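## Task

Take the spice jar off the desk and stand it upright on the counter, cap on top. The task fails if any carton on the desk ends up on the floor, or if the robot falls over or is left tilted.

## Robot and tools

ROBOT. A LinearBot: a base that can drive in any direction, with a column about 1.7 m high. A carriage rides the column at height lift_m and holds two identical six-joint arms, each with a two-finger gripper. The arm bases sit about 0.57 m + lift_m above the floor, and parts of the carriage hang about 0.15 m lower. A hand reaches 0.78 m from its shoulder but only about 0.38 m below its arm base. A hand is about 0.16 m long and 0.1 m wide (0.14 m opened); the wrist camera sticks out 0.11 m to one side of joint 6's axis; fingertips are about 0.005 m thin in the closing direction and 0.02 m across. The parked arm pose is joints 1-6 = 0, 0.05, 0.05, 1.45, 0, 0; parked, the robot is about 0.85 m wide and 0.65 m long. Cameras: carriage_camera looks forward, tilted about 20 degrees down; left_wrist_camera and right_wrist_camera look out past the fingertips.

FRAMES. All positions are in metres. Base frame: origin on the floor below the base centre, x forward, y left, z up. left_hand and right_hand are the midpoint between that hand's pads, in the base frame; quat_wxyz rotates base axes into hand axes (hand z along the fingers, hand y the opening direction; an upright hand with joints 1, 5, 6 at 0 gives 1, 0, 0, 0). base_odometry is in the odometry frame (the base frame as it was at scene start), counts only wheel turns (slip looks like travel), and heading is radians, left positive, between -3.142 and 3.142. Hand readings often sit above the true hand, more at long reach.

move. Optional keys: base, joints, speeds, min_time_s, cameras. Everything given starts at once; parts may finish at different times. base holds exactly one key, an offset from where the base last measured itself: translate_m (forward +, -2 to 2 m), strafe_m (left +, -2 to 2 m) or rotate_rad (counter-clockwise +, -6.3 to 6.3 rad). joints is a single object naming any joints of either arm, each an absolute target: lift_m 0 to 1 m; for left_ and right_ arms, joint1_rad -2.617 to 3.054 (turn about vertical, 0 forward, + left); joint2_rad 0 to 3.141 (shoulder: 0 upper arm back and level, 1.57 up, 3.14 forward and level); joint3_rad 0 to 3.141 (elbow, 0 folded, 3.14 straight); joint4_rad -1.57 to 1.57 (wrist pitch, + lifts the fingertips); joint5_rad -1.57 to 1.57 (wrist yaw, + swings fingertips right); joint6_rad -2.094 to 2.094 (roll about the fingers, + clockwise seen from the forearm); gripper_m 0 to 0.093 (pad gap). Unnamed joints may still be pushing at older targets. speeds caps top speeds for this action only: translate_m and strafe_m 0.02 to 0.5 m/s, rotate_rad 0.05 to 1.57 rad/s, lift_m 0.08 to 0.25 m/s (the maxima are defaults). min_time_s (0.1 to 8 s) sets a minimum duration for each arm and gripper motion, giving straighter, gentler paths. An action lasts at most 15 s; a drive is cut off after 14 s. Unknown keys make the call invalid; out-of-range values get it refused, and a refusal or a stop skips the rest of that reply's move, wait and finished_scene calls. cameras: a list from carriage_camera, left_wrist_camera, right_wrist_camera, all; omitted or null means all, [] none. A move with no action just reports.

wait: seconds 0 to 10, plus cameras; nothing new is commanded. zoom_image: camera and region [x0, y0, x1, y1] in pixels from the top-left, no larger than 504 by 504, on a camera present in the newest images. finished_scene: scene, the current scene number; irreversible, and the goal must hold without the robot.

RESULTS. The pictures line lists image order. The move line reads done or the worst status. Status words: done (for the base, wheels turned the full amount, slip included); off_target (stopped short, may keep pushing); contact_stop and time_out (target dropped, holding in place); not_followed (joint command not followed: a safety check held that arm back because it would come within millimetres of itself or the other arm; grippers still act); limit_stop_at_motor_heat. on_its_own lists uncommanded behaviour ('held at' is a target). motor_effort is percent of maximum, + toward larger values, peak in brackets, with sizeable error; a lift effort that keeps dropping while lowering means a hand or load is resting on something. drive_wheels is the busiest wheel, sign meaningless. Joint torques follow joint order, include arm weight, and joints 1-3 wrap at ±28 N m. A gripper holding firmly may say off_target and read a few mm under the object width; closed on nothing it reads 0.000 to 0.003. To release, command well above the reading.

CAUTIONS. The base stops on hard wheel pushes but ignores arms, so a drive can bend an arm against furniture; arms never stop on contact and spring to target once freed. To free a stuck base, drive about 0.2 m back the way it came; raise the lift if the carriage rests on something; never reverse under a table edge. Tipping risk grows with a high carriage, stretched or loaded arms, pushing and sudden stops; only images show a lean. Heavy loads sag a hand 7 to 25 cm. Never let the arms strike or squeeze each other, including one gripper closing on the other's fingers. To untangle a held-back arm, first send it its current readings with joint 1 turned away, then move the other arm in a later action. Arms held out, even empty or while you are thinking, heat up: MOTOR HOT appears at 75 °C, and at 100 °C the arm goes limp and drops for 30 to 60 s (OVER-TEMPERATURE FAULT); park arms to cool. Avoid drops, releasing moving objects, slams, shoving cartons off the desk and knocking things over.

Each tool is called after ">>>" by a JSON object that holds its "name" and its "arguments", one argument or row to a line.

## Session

>>> {"name": "move", "arguments": {
  "joints": {"lift_m": 0.9},
  "cameras": ["carriage_camera"]
}}

>>> {"name": "move", "arguments": {
  "base": {"rotate_rad": 3.14},
  "cameras": ["carriage_camera"]
}}

>>> {"name": "zoom_image", "arguments": {
  "camera": "carriage_camera",
  "region": [120, 240, 500, 430]
}}

Scene clock: 2.93 s.
Joint torques (N m): left_arm=[0.65 4.34 5.94 -0.22 -0.14 -0.05] | right_arm=[-0.03 4.36 7.05 -0.13 -0.01 -0.13]
move: done
base_odometry: x=+0.000 y=+0.000 heading=+0.000
base_status: not commanded
joint_positions: lift_m=+0.900 left_joint1_rad=-0.017 left_joint2_rad=+0.038 left_joint3_rad=+0.047 left_joint4_rad=+1.430 left_joint5_rad=+0.018 left_joint6_rad=-0.006 left_gripper_m=+0.09396 right_joint1_rad=-0.013 right_joint2_rad=+0.048 right_joint3_rad=+0.042 right_joint4_rad=+1.441 right_joint5_rad=+0.022 right_joint6_rad=-0.023 right_gripper_m=+0.09396
joint_status: all done
motor_effort: lift_m=+31(38) drive_wheels=-1(4)
left_hand: x=+0.2657 y=+0.3054 z=+1.8838 quat_wxyz=(+0.998, +0.009, +0.066, -0.012) (m; base frame)
right_hand: x=+0.2676 y=-0.3133 z=+1.8825 quat_wxyz=(+0.997, +0.011, +0.068, -0.019) (m; base frame)
pictures: carriage_camera
Images, in order (width x height): carriage_camera 504x504.

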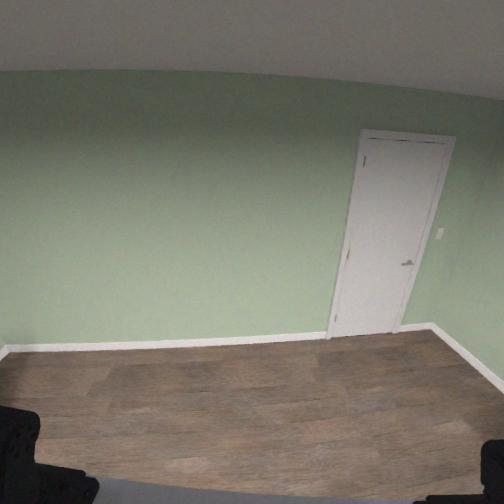

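Scene clock: 7.20 s.
Joint torques (N m): left_arm=[0.51 4.33 5.94 -0.19 -0.13 -0.05] | right_arm=[-0.05 4.41 6.99 -0.11 -0.01 -0.12]
move: done
base_odometry: x=+0.000 y=+0.000 heading=+3.139
base_status: done
joint_positions: lift_m=+0.900 left_joint1_rad=-0.017 left_joint2_rad=+0.038 left_joint3_rad=+0.047 left_joint4_rad=+1.428 left_joint5_rad=+0.018 left_joint6_rad=-0.006 left_gripper_m=+0.09398 right_joint1_rad=-0.013 right_joint2_rad=+0.048 right_joint3_rad=+0.042 right_joint4_rad=+1.438 right_joint5_rad=+0.022 right_joint6_rad=-0.023 right_gripper_m=+0.09398
joint_status: not commanded
motor_effort: lift_m=+31(31) drive_wheels=+5(19)
left_hand: x=+0.2661 y=+0.3054 z=+1.8837 quat_wxyz=(+0.998, +0.009, +0.067, -0.012) (m; base frame)
right_hand: x=+0.2684 y=-0.3133 z=+1.8824 quat_wxyz=(+0.997, +0.011, +0.069, -0.019) (m; base frame)
pictures: carriage_camera
Images, in order (width x height): carriage_camera 504x504.

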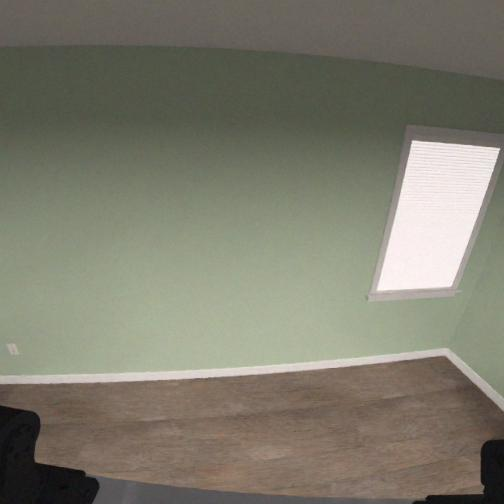

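Scaled by 1.326 from the camera's 504x504 image, which has a finer 720x720 frame.

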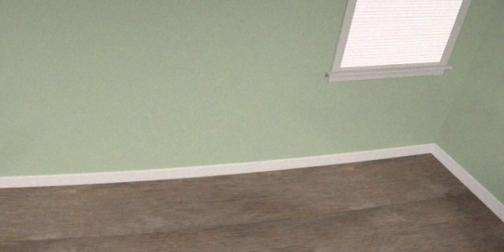

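>>> {"name": "move", "arguments": {
  "base": {"rotate_rad": 1.57},
  "cameras": ["carriage_camera"]
}}

>>> {"name": "zoom_image", "arguments": {
  "camera": "carriage_camera",
  "region": [60, 240, 440, 430]
}}

Scene clock: 16.43 s.
Joint torques (N m): left_arm=[0.62 4.33 5.86 -0.18 -0.13 -0.06] | right_arm=[-0.08 4.36 7.04 -0.09 -0.01 -0.11]
move: done
base_odometry: x=+0.000 y=+0.000 heading=-1.574
base_status: done
joint_positions: lift_m=+0.900 left_joint1_rad=-0.017 left_joint2_rad=+0.038 left_joint3_rad=+0.047 left_joint4_rad=+1.428 left_joint5_rad=+0.017 left_joint6_rad=-0.006 left_gripper_m=+0.09398 right_joint1_rad=-0.013 right_joint2_rad=+0.048 right_joint3_rad=+0.042 right_joint4_rad=+1.438 right_joint5_rad=+0.022 right_joint6_rad=-0.023 right_gripper_m=+0.09398
joint_status: not commanded
motor_effort: lift_m=+31(31) drive_wheels=+7(13)
left_hand: x=+0.2662 y=+0.3055 z=+1.8837 quat_wxyz=(+0.998, +0.009, +0.067, -0.012) (m; base frame)
right_hand: x=+0.2684 y=-0.3133 z=+1.8824 quat_wxyz=(+0.997, +0.011, +0.069, -0.019) (m; base frame)
pictures: carriage_camera
Images, in order (width x height): carriage_camera 504x504.

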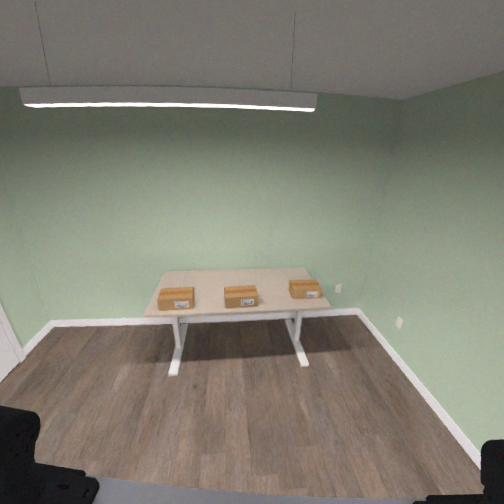

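Scaled by 1.326 from the camera's 504x504 image, which has a finer 720x720 frame.

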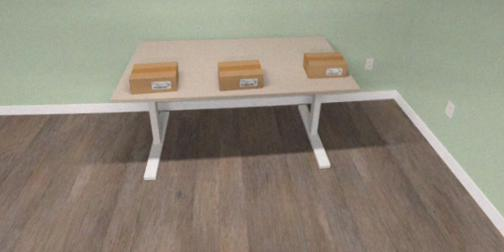

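>>> {"name": "move", "arguments": {
  "base": {"rotate_rad": 0.22},
  "joints": {"lift_m": 1.0},
  "cameras": []
}}

>>> {"name": "move", "arguments": {
  "base": {"translate_m": 0.85},
  "cameras": ["carriage_camera"]
}}

>>> {"name": "zoom_image", "arguments": {
  "camera": "carriage_camera",
  "region": [100, 300, 500, 480]
}}

Scene clock: 27.67 s.
Joint torques (N m): left_arm=[0.57 4.34 5.89 -0.19 -0.13 -0.05] | right_arm=[-0.03 4.36 7.06 -0.1 -0.02 -0.12]
move: done
base_odometry: x=+0.000 y=+0.000 heading=-1.355
base_status: done
joint_positions: lift_m=+0.997 left_joint1_rad=-0.017 left_joint2_rad=+0.038 left_joint3_rad=+0.047 left_joint4_rad=+1.428 left_joint5_rad=+0.017 left_joint6_rad=-0.006 left_gripper_m=+0.09398 right_joint1_rad=-0.013 right_joint2_rad=+0.048 right_joint3_rad=+0.042 right_joint4_rad=+1.438 right_joint5_rad=+0.022 right_joint6_rad=-0.023 right_gripper_m=+0.09398
joint_status: all done
joint sent to its limit — lift_m, upper limit.
motor_effort: lift_m=+31(38) drive_wheels=+6(14)
left_hand: x=+0.2662 y=+0.3055 z=+1.9808 quat_wxyz=(+0.998, +0.009, +0.067, -0.012) (m; base frame)
right_hand: x=+0.2684 y=-0.3133 z=+1.9795 quat_wxyz=(+0.997, +0.011, +0.069, -0.019) (m; base frame)
pictures: none
No camera images: "cameras" was empty.

Scene clock: 31.63 s.
Joint torques (N m): left_arm=[0.59 4.37 5.97 -0.2 -0.12 -0.06] | right_arm=[-0.06 4.34 6.98 -0.09 -0.01 -0.13]
move: done
base_odometry: x=+0.184 y=-0.830 heading=-1.354
base_status: done
joint_positions: lift_m=+0.997 left_joint1_rad=-0.017 left_joint2_rad=+0.038 left_joint3_rad=+0.047 left_joint4_rad=+1.427 left_joint5_rad=+0.017 left_joint6_rad=-0.006 left_gripper_m=+0.09398 right_joint1_rad=-0.013 right_joint2_rad=+0.048 right_joint3_rad=+0.042 right_joint4_rad=+1.437 right_joint5_rad=+0.022 right_joint6_rad=-0.023 right_gripper_m=+0.09398
joint_status: not commanded
motor_effort: lift_m=+31(31) drive_wheels=-12(23)
left_hand: x=+0.2663 y=+0.3055 z=+1.9808 quat_wxyz=(+0.998, +0.009, +0.067, -0.012) (m; base frame)
right_hand: x=+0.2687 y=-0.3133 z=+1.9795 quat_wxyz=(+0.997, +0.011, +0.070, -0.019) (m; base frame)
pictures: carriage_camera
Images, in order (width x height): carriage_camera 504x504.

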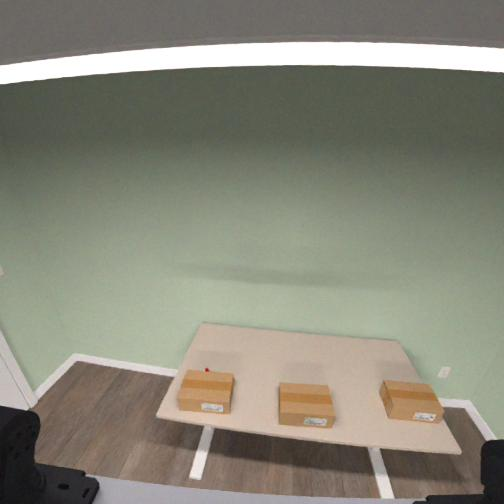

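Scaled by 1.260 from the camera's 504x504 image, which has a finer 720x720 frame.

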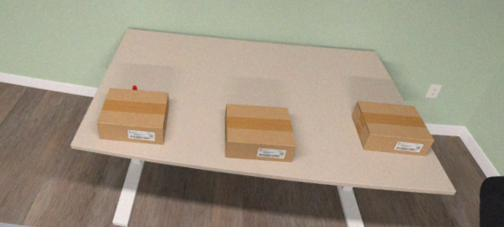

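>>> {"name": "move", "arguments": {
  "base": {"rotate_rad": -0.04},
  "joints": {"left_joint1_rad": 0.2, "left_joint2_rad": 2.745, "left_joint3_rad": 1.39, "left_joint4_rad": -0.551, "left_joint5_rad": 0, "left_joint6_rad": 0.1},
  "min_time_s": 2.5,
  "cameras": []
}}

>>> {"name": "move", "arguments": {
  "base": {"translate_m": 0.58},
  "joints": {"lift_m": 0.68},
  "cameras": ["carriage_camera", "left_wrist_camera"]
}}

Scene clock: 59.00 s.
Joint torques (N m): left_arm=[1.01 -11.9 4.01 -0.46 -0.19 0.04] | right_arm=[0.02 4.37 7.01 -0.1 0 -0.12]
move: done
base_odometry: x=+0.184 y=-0.830 heading=-1.393
base_status: done
joint_positions: lift_m=+0.997 left_joint1_rad=+0.195 left_joint2_rad=+2.731 left_joint3_rad=+1.377 left_joint4_rad=-0.537 left_joint5_rad=+0.008 left_joint6_rad=+0.092 left_gripper_m=+0.09399 right_joint1_rad=-0.013 right_joint2_rad=+0.048 right_joint3_rad=+0.042 right_joint4_rad=+1.438 right_joint5_rad=+0.022 right_joint6_rad=-0.023 right_gripper_m=+0.09398
joint_status: all done
motor_effort: lift_m=+31(31) drive_wheels=-11(13)
left_hand: x=+0.5234 y=+0.3651 z=+1.3106 quat_wxyz=(-0.157, -0.052, +0.986, -0.027) (m; base frame)
right_hand: x=+0.2685 y=-0.3133 z=+1.9795 quat_wxyz=(+0.997, +0.011, +0.070, -0.019) (m; base frame)
pictures: none
No camera images: "cameras" was empty.

Scene clock: 62.47 s.
Joint torques (N m): left_arm=[0.62 -12.86 3.51 -0.37 -0.17 0.04] | right_arm=[-0.06 4.4 7.05 -0.08 -0.01 -0.11]
move: done
base_odometry: x=+0.285 y=-1.401 heading=-1.394
base_status: done
joint_positions: lift_m=+0.680 left_joint1_rad=+0.197 left_joint2_rad=+2.741 left_joint3_rad=+1.381 left_joint4_rad=-0.547 left_joint5_rad=+0.006 left_joint6_rad=+0.093 left_gripper_m=+0.09399 right_joint1_rad=-0.013 right_joint2_rad=+0.048 right_joint3_rad=+0.042 right_joint4_rad=+1.437 right_joint5_rad=+0.022 right_joint6_rad=-0.023 right_gripper_m=+0.09398
joint_status: all done
motor_effort: lift_m=+28(29) drive_wheels=-10(23)
left_hand: x=+0.5193 y=+0.3653 z=+0.9920 quat_wxyz=(-0.165, -0.052, +0.985, -0.027) (m; base frame)
right_hand: x=+0.2687 y=-0.3133 z=+1.6627 quat_wxyz=(+0.997, +0.011, +0.070, -0.019) (m; base frame)
pictures: carriage_camera, left_wrist_camera
Images, in order (width x height): carriage_camera 504x504, left_wrist_camera 504x504.

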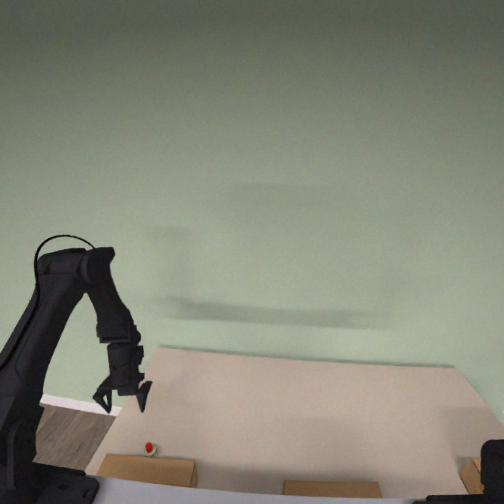

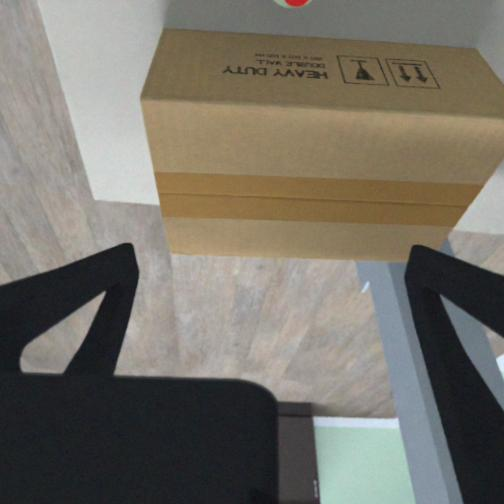

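>>> {"name": "move", "arguments": {
  "base": {"strafe_m": -0.019},
  "joints": {"lift_m": 0.56},
  "cameras": ["carriage_camera", "left_wrist_camera"]
}}

>>> {"name": "zoom_image", "arguments": {
  "camera": "carriage_camera",
  "region": [50, 350, 230, 500]
}}

Scene clock: 76.40 s.
Joint torques (N m): left_arm=[0.79 -13.01 3.33 -0.38 -0.16 0.03] | right_arm=[-0.09 4.4 7.04 -0.08 -0.01 -0.12]
move: done
base_odometry: x=+0.267 y=-1.405 heading=-1.393
base_status: done
joint_positions: lift_m=+0.560 left_joint1_rad=+0.197 left_joint2_rad=+2.742 left_joint3_rad=+1.383 left_joint4_rad=-0.549 left_joint5_rad=+0.005 left_joint6_rad=+0.093 left_gripper_m=+0.09399 right_joint1_rad=-0.013 right_joint2_rad=+0.048 right_joint3_rad=+0.042 right_joint4_rad=+1.437 right_joint5_rad=+0.022 right_joint6_rad=-0.023 right_gripper_m=+0.09398
joint_status: all done
motor_effort: lift_m=+28(29) drive_wheels=+3(10)
left_hand: x=+0.5193 y=+0.3655 z=+0.8720 quat_wxyz=(-0.166, -0.052, +0.984, -0.027) (m; base frame)
right_hand: x=+0.2686 y=-0.3133 z=+1.5427 quat_wxyz=(+0.997, +0.011, +0.070, -0.018) (m; base frame)
pictures: carriage_camera, left_wrist_camera
Images, in order (width x height): carriage_camera 504x504, left_wrist_camera 504x504.

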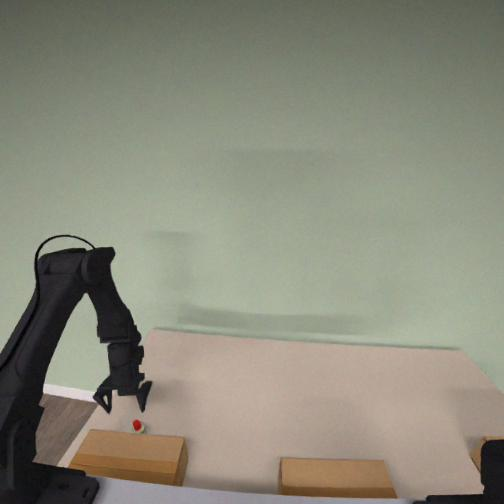

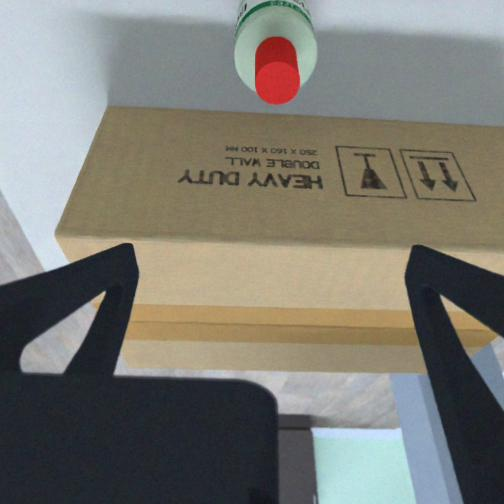

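Scaled by 2.800 from the camera's 504x504 image, which has a finer 720x720 frame.

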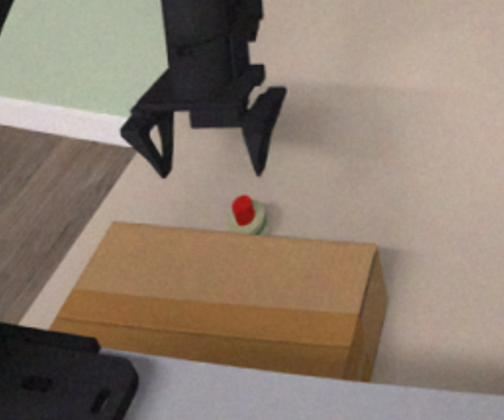

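>>> {"name": "move", "arguments": {
  "base": {"translate_m": 0.012},
  "joints": {"lift_m": 0.5},
  "speeds": {"translate_m": 0.1, "lift_m": 0.15},
  "cameras": ["carriage_camera", "left_wrist_camera"]
}}

>>> {"name": "zoom_image", "arguments": {
  "camera": "carriage_camera",
  "region": [50, 350, 200, 500]
}}

Scene clock: 102.17 s.
Joint torques (N m): left_arm=[0.72 -13.04 3.48 -0.36 -0.15 0.02] | right_arm=[-0.08 4.36 7.01 -0.08 -0.01 -0.12]
move: done
base_odometry: x=+0.269 y=-1.416 heading=-1.394
base_status: done
joint_positions: lift_m=+0.500 left_joint1_rad=+0.199 left_joint2_rad=+2.742 left_joint3_rad=+1.383 left_joint4_rad=-0.551 left_joint5_rad=+0.005 left_joint6_rad=+0.093 left_gripper_m=+0.09399 right_joint1_rad=-0.013 right_joint2_rad=+0.048 right_joint3_rad=+0.042 right_joint4_rad=+1.437 right_joint5_rad=+0.022 right_joint6_rad=-0.023 right_gripper_m=+0.09398
joint_status: all done
motor_effort: lift_m=+28(29) drive_wheels=-7(14)
left_hand: x=+0.5185 y=+0.3658 z=+0.8120 quat_wxyz=(-0.167, -0.053, +0.984, -0.027) (m; base frame)
right_hand: x=+0.2687 y=-0.3133 z=+1.4827 quat_wxyz=(+0.997, +0.011, +0.070, -0.018) (m; base frame)
pictures: carriage_camera, left_wrist_camera
Images, in order (width x height): carriage_camera 504x504, left_wrist_camera 504x504.

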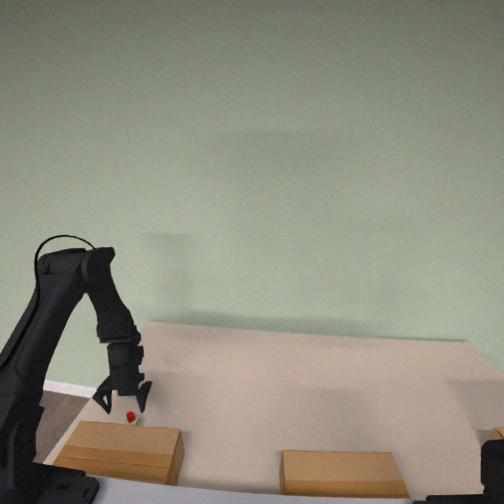

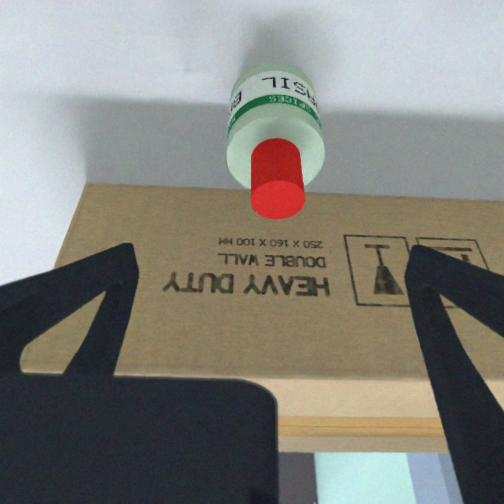

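Scaled by 3.360 from the camera's 504x504 image, which has a finer 720x720 frame.

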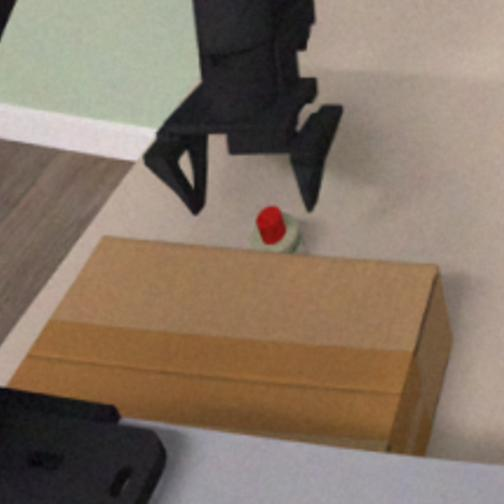

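>>> {"name": "move", "arguments": {
  "base": {"translate_m": 0.006},
  "joints": {"lift_m": 0.434},
  "speeds": {"translate_m": 0.05, "lift_m": 0.1},
  "cameras": ["carriage_camera", "left_wrist_camera"]
}}

Scene clock: 116.93 s.
Joint torques (N m): left_arm=[0.87 -13.03 3.3 -0.35 -0.15 0.03] | right_arm=[-0.02 4.34 7.05 -0.1 -0.01 -0.13]
move: done
base_odometry: x=+0.269 y=-1.422 heading=-1.394
base_status: done
joint_positions: lift_m=+0.434 left_joint1_rad=+0.199 left_joint2_rad=+2.743 left_joint3_rad=+1.384 left_joint4_rad=-0.551 left_joint5_rad=+0.004 left_joint6_rad=+0.093 left_gripper_m=+0.09399 right_joint1_rad=-0.013 right_joint2_rad=+0.048 right_joint3_rad=+0.042 right_joint4_rad=+1.438 right_joint5_rad=+0.022 right_joint6_rad=-0.023 right_gripper_m=+0.09398
joint_status: all done
motor_effort: lift_m=+28(29) drive_wheels=-7(15)
left_hand: x=+0.5188 y=+0.3658 z=+0.7459 quat_wxyz=(-0.167, -0.052, +0.984, -0.027) (m; base frame)
right_hand: x=+0.2685 y=-0.3133 z=+1.4167 quat_wxyz=(+0.997, +0.011, +0.070, -0.018) (m; base frame)
pictures: carriage_camera, left_wrist_camera
Images, in order (width x height): carriage_camera 504x504, left_wrist_camera 504x504.

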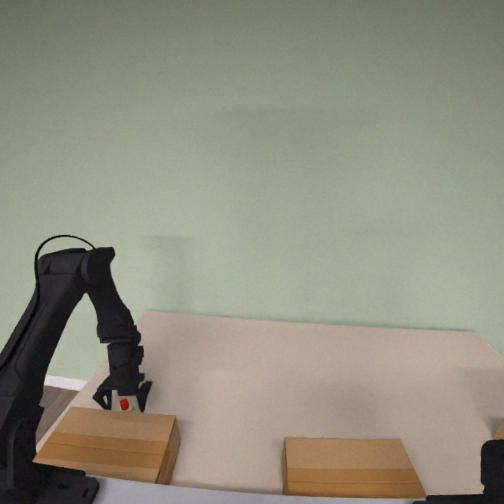

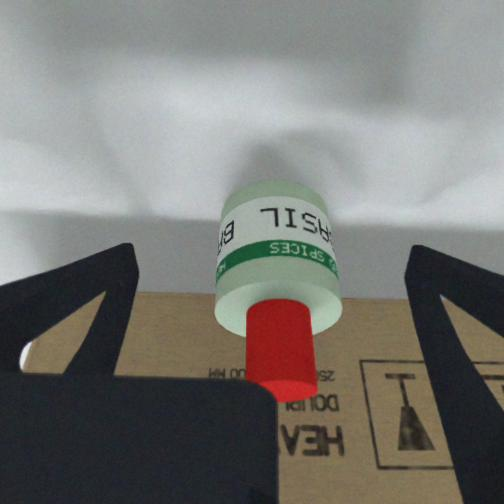

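>>> {"name": "move", "arguments": {
  "joints": {"lift_m": 0.43, "left_gripper_m": 0.05},
  "speeds": {"lift_m": 0.08},
  "min_time_s": 1.5,
  "cameras": []
}}

>>> {"name": "move", "arguments": {
  "joints": {"left_gripper_m": 0.029},
  "min_time_s": 1.5,
  "cameras": ["left_wrist_camera"]
}}

Scene clock: 130.40 s.
Joint torques (N m): left_arm=[0.73 -13.22 3.22 -0.35 -0.15 0.03] | right_arm=[-0.09 4.37 7.05 -0.09 -0.01 -0.12]
move: done
base_odometry: x=+0.269 y=-1.422 heading=-1.394
base_status: not commanded
joint_positions: lift_m=+0.430 left_joint1_rad=+0.199 left_joint2_rad=+2.745 left_joint3_rad=+1.384 left_joint4_rad=-0.551 left_joint5_rad=+0.004 left_joint6_rad=+0.093 left_gripper_m=+0.05010 right_joint1_rad=-0.013 right_joint2_rad=+0.047 right_joint3_rad=+0.042 right_joint4_rad=+1.438 right_joint5_rad=+0.022 right_joint6_rad=-0.023 right_gripper_m=+0.09398
joint_status: all done
motor_effort: lift_m=+27(28) drive_wheels=+7(9)
left_hand: x=+0.5182 y=+0.3657 z=+0.7414 quat_wxyz=(-0.168, -0.052, +0.984, -0.027) (m; base frame)
right_hand: x=+0.2684 y=-0.3133 z=+1.4127 quat_wxyz=(+0.997, +0.011, +0.069, -0.018) (m; base frame)
pictures: none
No camera images: "cameras" was empty.

Scene clock: 132.20 s.
Joint torques (N m): left_arm=[0.73 -13.3 3.22 -0.34 -0.16 0.03] | right_arm=[-0.05 4.4 7.06 -0.09 0 -0.13]
move: off_target
base_odometry: x=+0.269 y=-1.422 heading=-1.394
base_status: not commanded
joint_positions: lift_m=+0.430 left_joint1_rad=+0.199 left_joint2_rad=+2.745 left_joint3_rad=+1.384 left_joint4_rad=-0.551 left_joint5_rad=+0.004 left_joint6_rad=+0.093 left_gripper_m=+0.03780 right_joint1_rad=-0.013 right_joint2_rad=+0.047 right_joint3_rad=+0.042 right_joint4_rad=+1.438 right_joint5_rad=+0.022 right_joint6_rad=-0.023 right_gripper_m=+0.09398
joint_status: left_gripper_m off_target (ended at +0.03782, target +0.02900)
motor_effort: lift_m=+27(27) drive_wheels=+5(6)
left_hand: x=+0.5182 y=+0.3657 z=+0.7414 quat_wxyz=(-0.168, -0.052, +0.984, -0.027) (m; base frame)
right_hand: x=+0.2684 y=-0.3133 z=+1.4127 quat_wxyz=(+0.997, +0.011, +0.069, -0.018) (m; base frame)
pictures: left_wrist_camera
Images, in order (width x height): left_wrist_camera 504x504.

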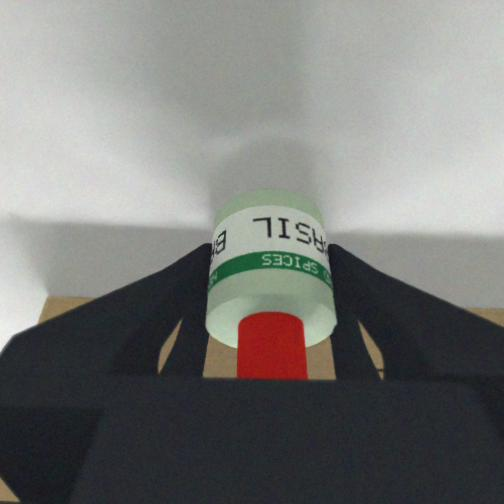

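>>> {"name": "move", "arguments": {
  "joints": {"lift_m": 0.67},
  "speeds": {"lift_m": 0.15},
  "cameras": ["left_wrist_camera"]
}}

>>> {"name": "move", "arguments": {
  "base": {"translate_m": -0.55},
  "speeds": {"translate_m": 0.4},
  "cameras": []
}}

>>> {"name": "move", "arguments": {
  "base": {"rotate_rad": 3.142},
  "speeds": {"rotate_rad": 1.3},
  "cameras": ["carriage_camera", "left_wrist_camera"]
}}

Scene clock: 141.57 s.
Joint torques (N m): left_arm=[0.69 -13.27 3.23 -0.29 -0.16 0.03] | right_arm=[-0.06 4.31 7.01 -0.09 -0.01 -0.12]
move: done
base_odometry: x=+0.269 y=-1.422 heading=-1.394
base_status: not commanded
joint_positions: lift_m=+0.670 left_joint1_rad=+0.199 left_joint2_rad=+2.745 left_joint3_rad=+1.384 left_joint4_rad=-0.551 left_joint5_rad=+0.004 left_joint6_rad=+0.093 left_gripper_m=+0.03779 right_joint1_rad=-0.013 right_joint2_rad=+0.047 right_joint3_rad=+0.042 right_joint4_rad=+1.438 right_joint5_rad=+0.022 right_joint6_rad=-0.023 right_gripper_m=+0.09398
joint_status: all done
motor_effort: lift_m=+31(38) drive_wheels=+5(8)
left_hand: x=+0.5179 y=+0.3657 z=+0.9809 quat_wxyz=(-0.168, -0.052, +0.984, -0.027) (m; base frame)
right_hand: x=+0.2684 y=-0.3133 z=+1.6524 quat_wxyz=(+0.997, +0.011, +0.069, -0.018) (m; base frame)
pictures: left_wrist_camera
Images, in order (width x height): left_wrist_camera 504x504.

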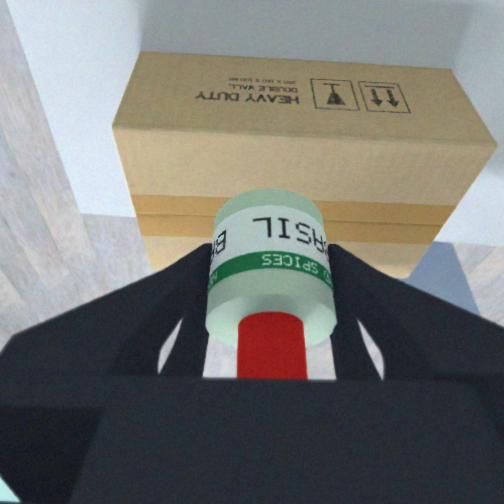

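Scene clock: 144.83 s.
Joint torques (N m): left_arm=[0.75 -13.33 3.11 -0.34 -0.16 0.03] | right_arm=[-0.05 4.4 7.02 -0.1 -0.01 -0.12]
move: done
base_odometry: x=+0.173 y=-0.881 heading=-1.394
base_status: done
joint_positions: lift_m=+0.670 left_joint1_rad=+0.199 left_joint2_rad=+2.745 left_joint3_rad=+1.384 left_joint4_rad=-0.550 left_joint5_rad=+0.004 left_joint6_rad=+0.093 left_gripper_m=+0.03779 right_joint1_rad=-0.013 right_joint2_rad=+0.047 right_joint3_rad=+0.042 right_joint4_rad=+1.438 right_joint5_rad=+0.022 right_joint6_rad=-0.023 right_gripper_m=+0.09398
joint_status: not commanded
motor_effort: lift_m=+31(31) drive_wheels=-3(13)
left_hand: x=+0.5181 y=+0.3658 z=+0.9808 quat_wxyz=(-0.167, -0.052, +0.984, -0.027) (m; base frame)
right_hand: x=+0.2683 y=-0.3133 z=+1.6524 quat_wxyz=(+0.997, +0.011, +0.069, -0.018) (m; base frame)
pictures: none
No camera images: "cameras" was empty.

Scene clock: 149.20 s.
Joint torques (N m): left_arm=[0.34 -13.31 2.78 -0.42 -0.13 0.02] | right_arm=[-0.08 4.38 7.06 -0.09 -0.01 -0.13]
move: done
base_odometry: x=+0.173 y=-0.881 heading=+1.747
base_status: done
joint_positions: lift_m=+0.670 left_joint1_rad=+0.205 left_joint2_rad=+2.745 left_joint3_rad=+1.388 left_joint4_rad=-0.542 left_joint5_rad=+0.002 left_joint6_rad=+0.093 left_gripper_m=+0.03778 right_joint1_rad=-0.013 right_joint2_rad=+0.047 right_joint3_rad=+0.042 right_joint4_rad=+1.437 right_joint5_rad=+0.022 right_joint6_rad=-0.023 right_gripper_m=+0.09400
joint_status: not commanded
motor_effort: lift_m=+31(31) drive_wheels=+8(16)
left_hand: x=+0.5217 y=+0.3686 z=+0.9803 quat_wxyz=(-0.161, -0.055, +0.985, -0.025) (m; base frame)
right_hand: x=+0.2685 y=-0.3133 z=+1.6524 quat_wxyz=(+0.997, +0.011, +0.070, -0.018) (m; base frame)
pictures: carriage_camera, left_wrist_camera
Images, in order (width x height): carriage_camera 504x504, left_wrist_camera 504x504.

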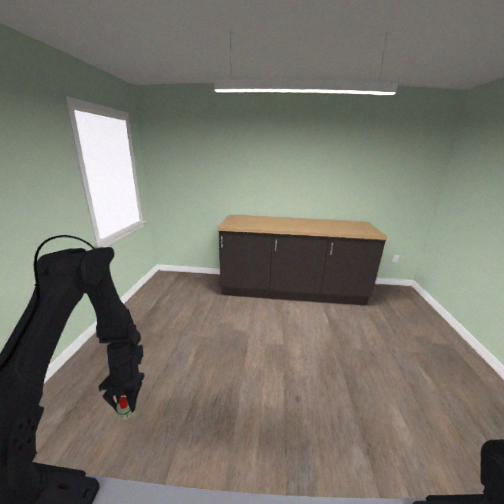

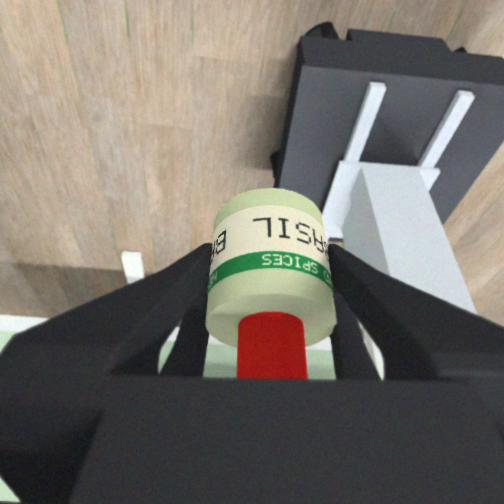

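>>> {"name": "move", "arguments": {
  "base": {"strafe_m": -0.42},
  "cameras": []
}}

>>> {"name": "move", "arguments": {
  "base": {"translate_m": 1.6},
  "cameras": ["carriage_camera"]
}}

Scene clock: 162.63 s.
Joint torques (N m): left_arm=[0.79 -13.29 2.78 -0.41 -0.12 0.03] | right_arm=[-0.09 4.34 7.04 -0.08 -0.01 -0.11]
move: done
base_odometry: x=+0.586 y=-0.807 heading=+1.748
base_status: done
joint_positions: lift_m=+0.670 left_joint1_rad=+0.199 left_joint2_rad=+2.745 left_joint3_rad=+1.388 left_joint4_rad=-0.542 left_joint5_rad=+0.002 left_joint6_rad=+0.093 left_gripper_m=+0.03778 right_joint1_rad=-0.012 right_joint2_rad=+0.047 right_joint3_rad=+0.042 right_joint4_rad=+1.437 right_joint5_rad=+0.022 right_joint6_rad=-0.023 right_gripper_m=+0.09400
joint_status: not commanded
motor_effort: lift_m=+31(31) drive_wheels=-9(20)
left_hand: x=+0.5220 y=+0.3669 z=+0.9803 quat_wxyz=(-0.161, -0.052, +0.985, -0.025) (m; base frame)
right_hand: x=+0.2685 y=-0.3133 z=+1.6524 quat_wxyz=(+0.997, +0.011, +0.070, -0.018) (m; base frame)
pictures: none
No camera images: "cameras" was empty.

Scene clock: 168.13 s.
Joint torques (N m): left_arm=[0.69 -13.33 2.81 -0.39 -0.12 0.03] | right_arm=[-0.06 4.37 7.01 -0.1 0 -0.13]
move: done
base_odometry: x=+0.306 y=+0.769 heading=+1.748
base_status: done
joint_positions: lift_m=+0.670 left_joint1_rad=+0.199 left_joint2_rad=+2.745 left_joint3_rad=+1.388 left_joint4_rad=-0.545 left_joint5_rad=+0.002 left_joint6_rad=+0.093 left_gripper_m=+0.03778 right_joint1_rad=-0.012 right_joint2_rad=+0.047 right_joint3_rad=+0.042 right_joint4_rad=+1.437 right_joint5_rad=+0.022 right_joint6_rad=-0.023 right_gripper_m=+0.09400
joint_status: not commanded
motor_effort: lift_m=+31(31) drive_wheels=-6(16)
left_hand: x=+0.5213 y=+0.3668 z=+0.9805 quat_wxyz=(-0.163, -0.052, +0.985, -0.025) (m; base frame)
right_hand: x=+0.2685 y=-0.3133 z=+1.6524 quat_wxyz=(+0.997, +0.011, +0.070, -0.018) (m; base frame)
pictures: carriage_camera
Images, in order (width x height): carriage_camera 504x504.

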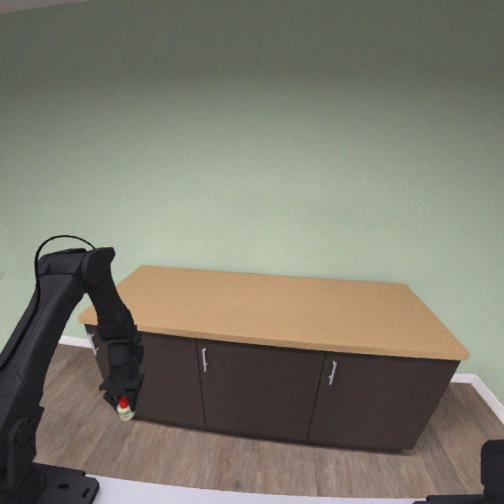

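>>> {"name": "move", "arguments": {
  "base": {"translate_m": 0.55},
  "cameras": []
}}

>>> {"name": "move", "arguments": {
  "joints": {"lift_m": 0.63},
  "speeds": {"lift_m": 0.1},
  "cameras": ["carriage_camera", "left_wrist_camera"]
}}

>>> {"name": "zoom_image", "arguments": {
  "camera": "carriage_camera",
  "region": [50, 350, 200, 500]
}}

Scene clock: 180.47 s.
Joint torques (N m): left_arm=[0.62 -13.31 2.78 -0.36 -0.13 0.03] | right_arm=[-0.1 4.36 7.05 -0.07 -0.01 -0.12]
move: done
base_odometry: x=+0.210 y=+1.310 heading=+1.747
base_status: done
joint_positions: lift_m=+0.670 left_joint1_rad=+0.200 left_joint2_rad=+2.745 left_joint3_rad=+1.388 left_joint4_rad=-0.547 left_joint5_rad=+0.002 left_joint6_rad=+0.093 left_gripper_m=+0.03778 right_joint1_rad=-0.012 right_joint2_rad=+0.047 right_joint3_rad=+0.042 right_joint4_rad=+1.437 right_joint5_rad=+0.022 right_joint6_rad=-0.023 right_gripper_m=+0.09400
joint_status: not commanded
motor_effort: lift_m=+31(31) drive_wheels=-9(15)
left_hand: x=+0.5208 y=+0.3670 z=+0.9807 quat_wxyz=(-0.164, -0.053, +0.985, -0.025) (m; base frame)
right_hand: x=+0.2685 y=-0.3133 z=+1.6524 quat_wxyz=(+0.997, +0.011, +0.070, -0.018) (m; base frame)
pictures: none
No camera images: "cameras" was empty.

Scene clock: 181.27 s.
Joint torques (N m): left_arm=[0.55 -13.42 2.76 -0.36 -0.15 0.03] | right_arm=[-0.12 4.38 7.06 -0.07 0 -0.13]
move: done
base_odometry: x=+0.210 y=+1.310 heading=+1.747
base_status: not commanded
joint_positions: lift_m=+0.630 left_joint1_rad=+0.200 left_joint2_rad=+2.745 left_joint3_rad=+1.388 left_joint4_rad=-0.547 left_joint5_rad=+0.002 left_joint6_rad=+0.093 left_gripper_m=+0.03778 right_joint1_rad=-0.012 right_joint2_rad=+0.047 right_joint3_rad=+0.042 right_joint4_rad=+1.437 right_joint5_rad=+0.022 right_joint6_rad=-0.023 right_gripper_m=+0.09400
joint_status: all done
motor_effort: lift_m=+28(29) drive_wheels=-7(10)
left_hand: x=+0.5207 y=+0.3670 z=+0.9410 quat_wxyz=(-0.164, -0.053, +0.985, -0.025) (m; base frame)
right_hand: x=+0.2685 y=-0.3133 z=+1.6126 quat_wxyz=(+0.997, +0.011, +0.070, -0.018) (m; base frame)
pictures: carriage_camera, left_wrist_camera
Images, in order (width x height): carriage_camera 504x504, left_wrist_camera 504x504.

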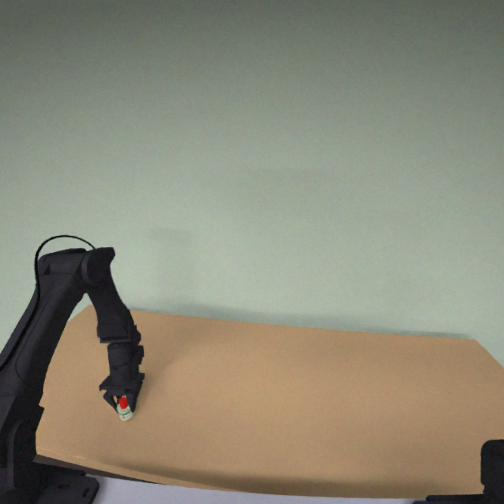

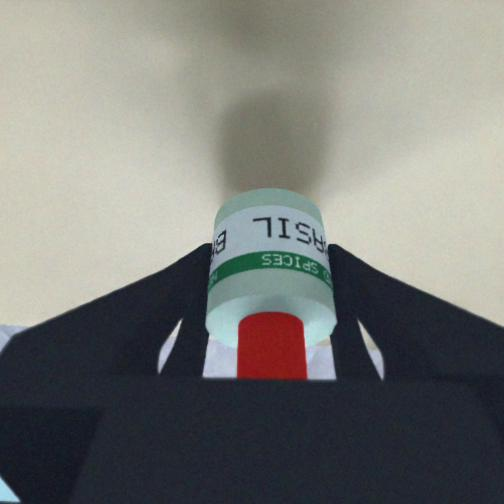

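Scaled by 3.360 from the camera's 504x504 image, which has a finer 720x720 frame.

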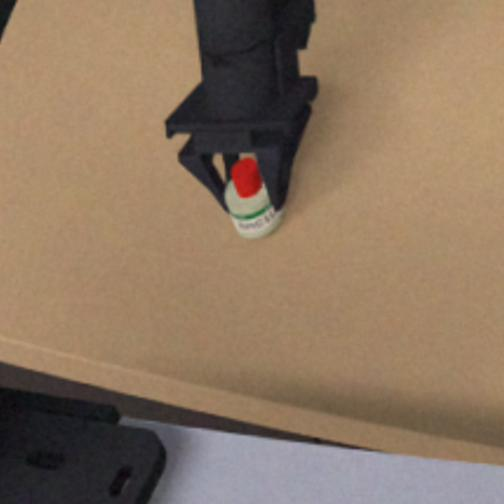

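>>> {"name": "move", "arguments": {
  "joints": {"lift_m": 0.624},
  "speeds": {"lift_m": 0.08},
  "cameras": []
}}

>>> {"name": "move", "arguments": {
  "joints": {"lift_m": 0.619},
  "speeds": {"lift_m": 0.08},
  "cameras": ["left_wrist_camera"]
}}

Scene clock: 186.33 s.
Joint torques (N m): left_arm=[0.66 -13.57 2.66 -0.35 -0.12 0.03] | right_arm=[-0.06 4.34 7.02 -0.08 0 -0.11]
move: done
base_odometry: x=+0.210 y=+1.310 heading=+1.747
base_status: not commanded
joint_positions: lift_m=+0.624 left_joint1_rad=+0.200 left_joint2_rad=+2.747 left_joint3_rad=+1.388 left_joint4_rad=-0.548 left_joint5_rad=+0.002 left_joint6_rad=+0.093 left_gripper_m=+0.03778 right_joint1_rad=-0.012 right_joint2_rad=+0.047 right_joint3_rad=+0.042 right_joint4_rad=+1.437 right_joint5_rad=+0.022 right_joint6_rad=-0.023 right_gripper_m=+0.09400
joint_status: all done
motor_effort: lift_m=+27(29) drive_wheels=-7(10)
left_hand: x=+0.5201 y=+0.3669 z=+0.9348 quat_wxyz=(-0.165, -0.053, +0.985, -0.025) (m; base frame)
right_hand: x=+0.2685 y=-0.3133 z=+1.6067 quat_wxyz=(+0.997, +0.011, +0.070, -0.018) (m; base frame)
pictures: none
No camera images: "cameras" was empty.

Scene clock: 186.77 s.
Joint torques (N m): left_arm=[0.61 -13.48 2.74 -0.2 -0.07 0.03] | right_arm=[-0.08 4.36 7.05 -0.09 -0.01 -0.13]
move: done
base_odometry: x=+0.210 y=+1.310 heading=+1.747
base_status: not commanded
joint_positions: lift_m=+0.619 left_joint1_rad=+0.200 left_joint2_rad=+2.746 left_joint3_rad=+1.390 left_joint4_rad=-0.562 left_joint5_rad=+0.001 left_joint6_rad=+0.093 left_gripper_m=+0.03778 right_joint1_rad=-0.012 right_joint2_rad=+0.047 right_joint3_rad=+0.042 right_joint4_rad=+1.437 right_joint5_rad=+0.022 right_joint6_rad=-0.023 right_gripper_m=+0.09400
joint_status: all done
motor_effort: lift_m=+26(27) drive_wheels=-8(9)
left_hand: x=+0.5179 y=+0.3666 z=+0.9313 quat_wxyz=(-0.171, -0.053, +0.984, -0.026) (m; base frame)
right_hand: x=+0.2685 y=-0.3133 z=+1.6019 quat_wxyz=(+0.997, +0.011, +0.070, -0.018) (m; base frame)
pictures: left_wrist_camera
Images, in order (width x height): left_wrist_camera 504x504.

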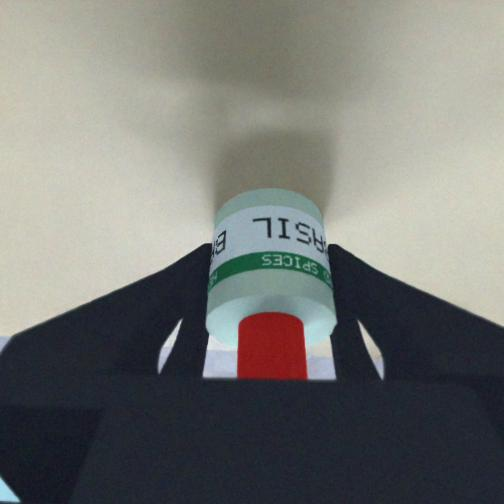

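>>> {"name": "move", "arguments": {
  "joints": {"lift_m": 0.621},
  "speeds": {"lift_m": 0.08},
  "cameras": []
}}

>>> {"name": "move", "arguments": {
  "joints": {"left_gripper_m": 0.075},
  "min_time_s": 2,
  "cameras": ["left_wrist_camera"]
}}

>>> {"name": "move", "arguments": {
  "joints": {"lift_m": 0.75},
  "speeds": {"lift_m": 0.12},
  "cameras": ["carriage_camera", "left_wrist_camera"]
}}

Scene clock: 196.63 s.
Joint torques (N m): left_arm=[0.62 -13.29 2.69 -0.27 -0.12 0.04] | right_arm=[-0.1 4.37 6.99 -0.08 -0.02 -0.13]
move: done
base_odometry: x=+0.210 y=+1.310 heading=+1.747
base_status: not commanded
joint_positions: lift_m=+0.621 left_joint1_rad=+0.200 left_joint2_rad=+2.746 left_joint3_rad=+1.390 left_joint4_rad=-0.557 left_joint5_rad=+0.001 left_joint6_rad=+0.093 left_gripper_m=+0.03778 right_joint1_rad=-0.012 right_joint2_rad=+0.047 right_joint3_rad=+0.042 right_joint4_rad=+1.437 right_joint5_rad=+0.022 right_joint6_rad=-0.023 right_gripper_m=+0.09400
joint_status: all done
motor_effort: lift_m=+32(35) drive_wheels=-6(10)
left_hand: x=+0.5189 y=+0.3669 z=+0.9324 quat_wxyz=(-0.168, -0.053, +0.984, -0.025) (m; base frame)
right_hand: x=+0.2685 y=-0.3133 z=+1.6033 quat_wxyz=(+0.997, +0.011, +0.070, -0.018) (m; base frame)
pictures: none
No camera images: "cameras" was empty.

Scene clock: 198.93 s.
Joint torques (N m): left_arm=[0.64 -13.37 2.65 -0.27 -0.12 0.03] | right_arm=[-0.03 4.42 7.05 -0.08 -0.01 -0.11]
move: done
base_odometry: x=+0.210 y=+1.310 heading=+1.747
base_status: not commanded
joint_positions: lift_m=+0.621 left_joint1_rad=+0.200 left_joint2_rad=+2.746 left_joint3_rad=+1.390 left_joint4_rad=-0.557 left_joint5_rad=+0.001 left_joint6_rad=+0.093 left_gripper_m=+0.07493 right_joint1_rad=-0.012 right_joint2_rad=+0.047 right_joint3_rad=+0.042 right_joint4_rad=+1.437 right_joint5_rad=+0.022 right_joint6_rad=-0.023 right_gripper_m=+0.09400
joint_status: all done
motor_effort: lift_m=+32(32) drive_wheels=-7(10)
left_hand: x=+0.5189 y=+0.3669 z=+0.9324 quat_wxyz=(-0.168, -0.053, +0.984, -0.025) (m; base frame)
right_hand: x=+0.2685 y=-0.3133 z=+1.6033 quat_wxyz=(+0.997, +0.011, +0.070, -0.018) (m; base frame)
pictures: left_wrist_camera
Images, in order (width x height): left_wrist_camera 504x504.

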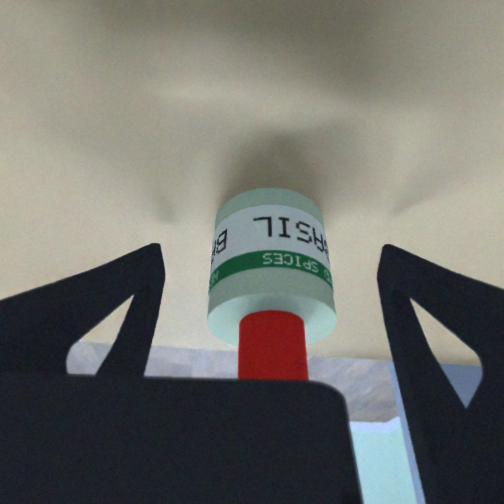

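Scene clock: 200.40 s.
Joint torques (N m): left_arm=[0.64 -13.41 2.71 -0.28 -0.12 0.04] | right_arm=[-0.05 4.38 7.08 -0.1 -0.01 -0.13]
move: done
base_odometry: x=+0.210 y=+1.310 heading=+1.747
base_status: not commanded
joint_positions: lift_m=+0.750 left_joint1_rad=+0.200 left_joint2_rad=+2.746 left_joint3_rad=+1.390 left_joint4_rad=-0.555 left_joint5_rad=+0.001 left_joint6_rad=+0.093 left_gripper_m=+0.07493 right_joint1_rad=-0.012 right_joint2_rad=+0.047 right_joint3_rad=+0.042 right_joint4_rad=+1.437 right_joint5_rad=+0.022 right_joint6_rad=-0.023 right_gripper_m=+0.09400
joint_status: all done
motor_effort: lift_m=+30(37) drive_wheels=+3(9)
left_hand: x=+0.5194 y=+0.3669 z=+1.0614 quat_wxyz=(-0.167, -0.053, +0.984, -0.025) (m; base frame)
right_hand: x=+0.2685 y=-0.3133 z=+1.7324 quat_wxyz=(+0.997, +0.011, +0.070, -0.018) (m; base frame)
pictures: carriage_camera, left_wrist_camera
Images, in order (width x height): carriage_camera 504x504, left_wrist_camera 504x504.

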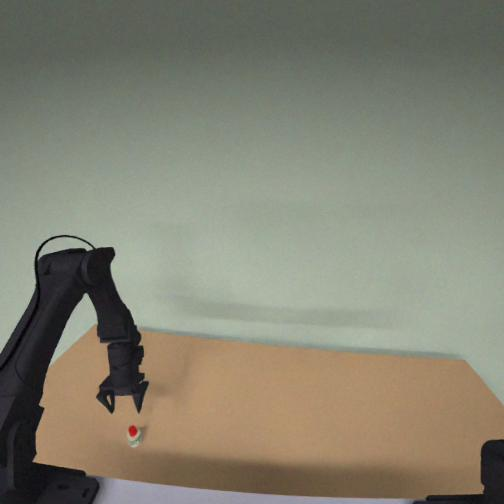

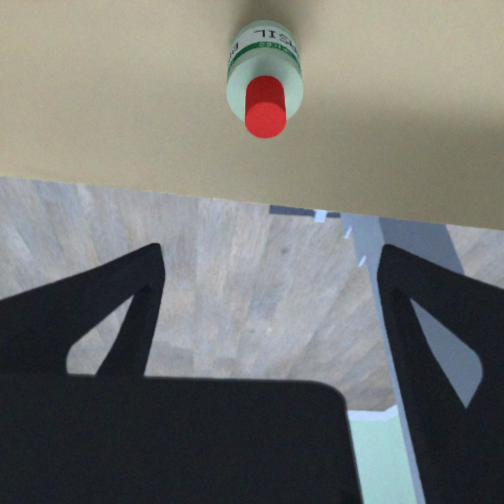

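The jar is standing on the counter with its cap up, clear of the gripper.

>>> {"name": "finished_scene", "arguments": {
  "scene": 3
}}

The scene is finished: the task was done.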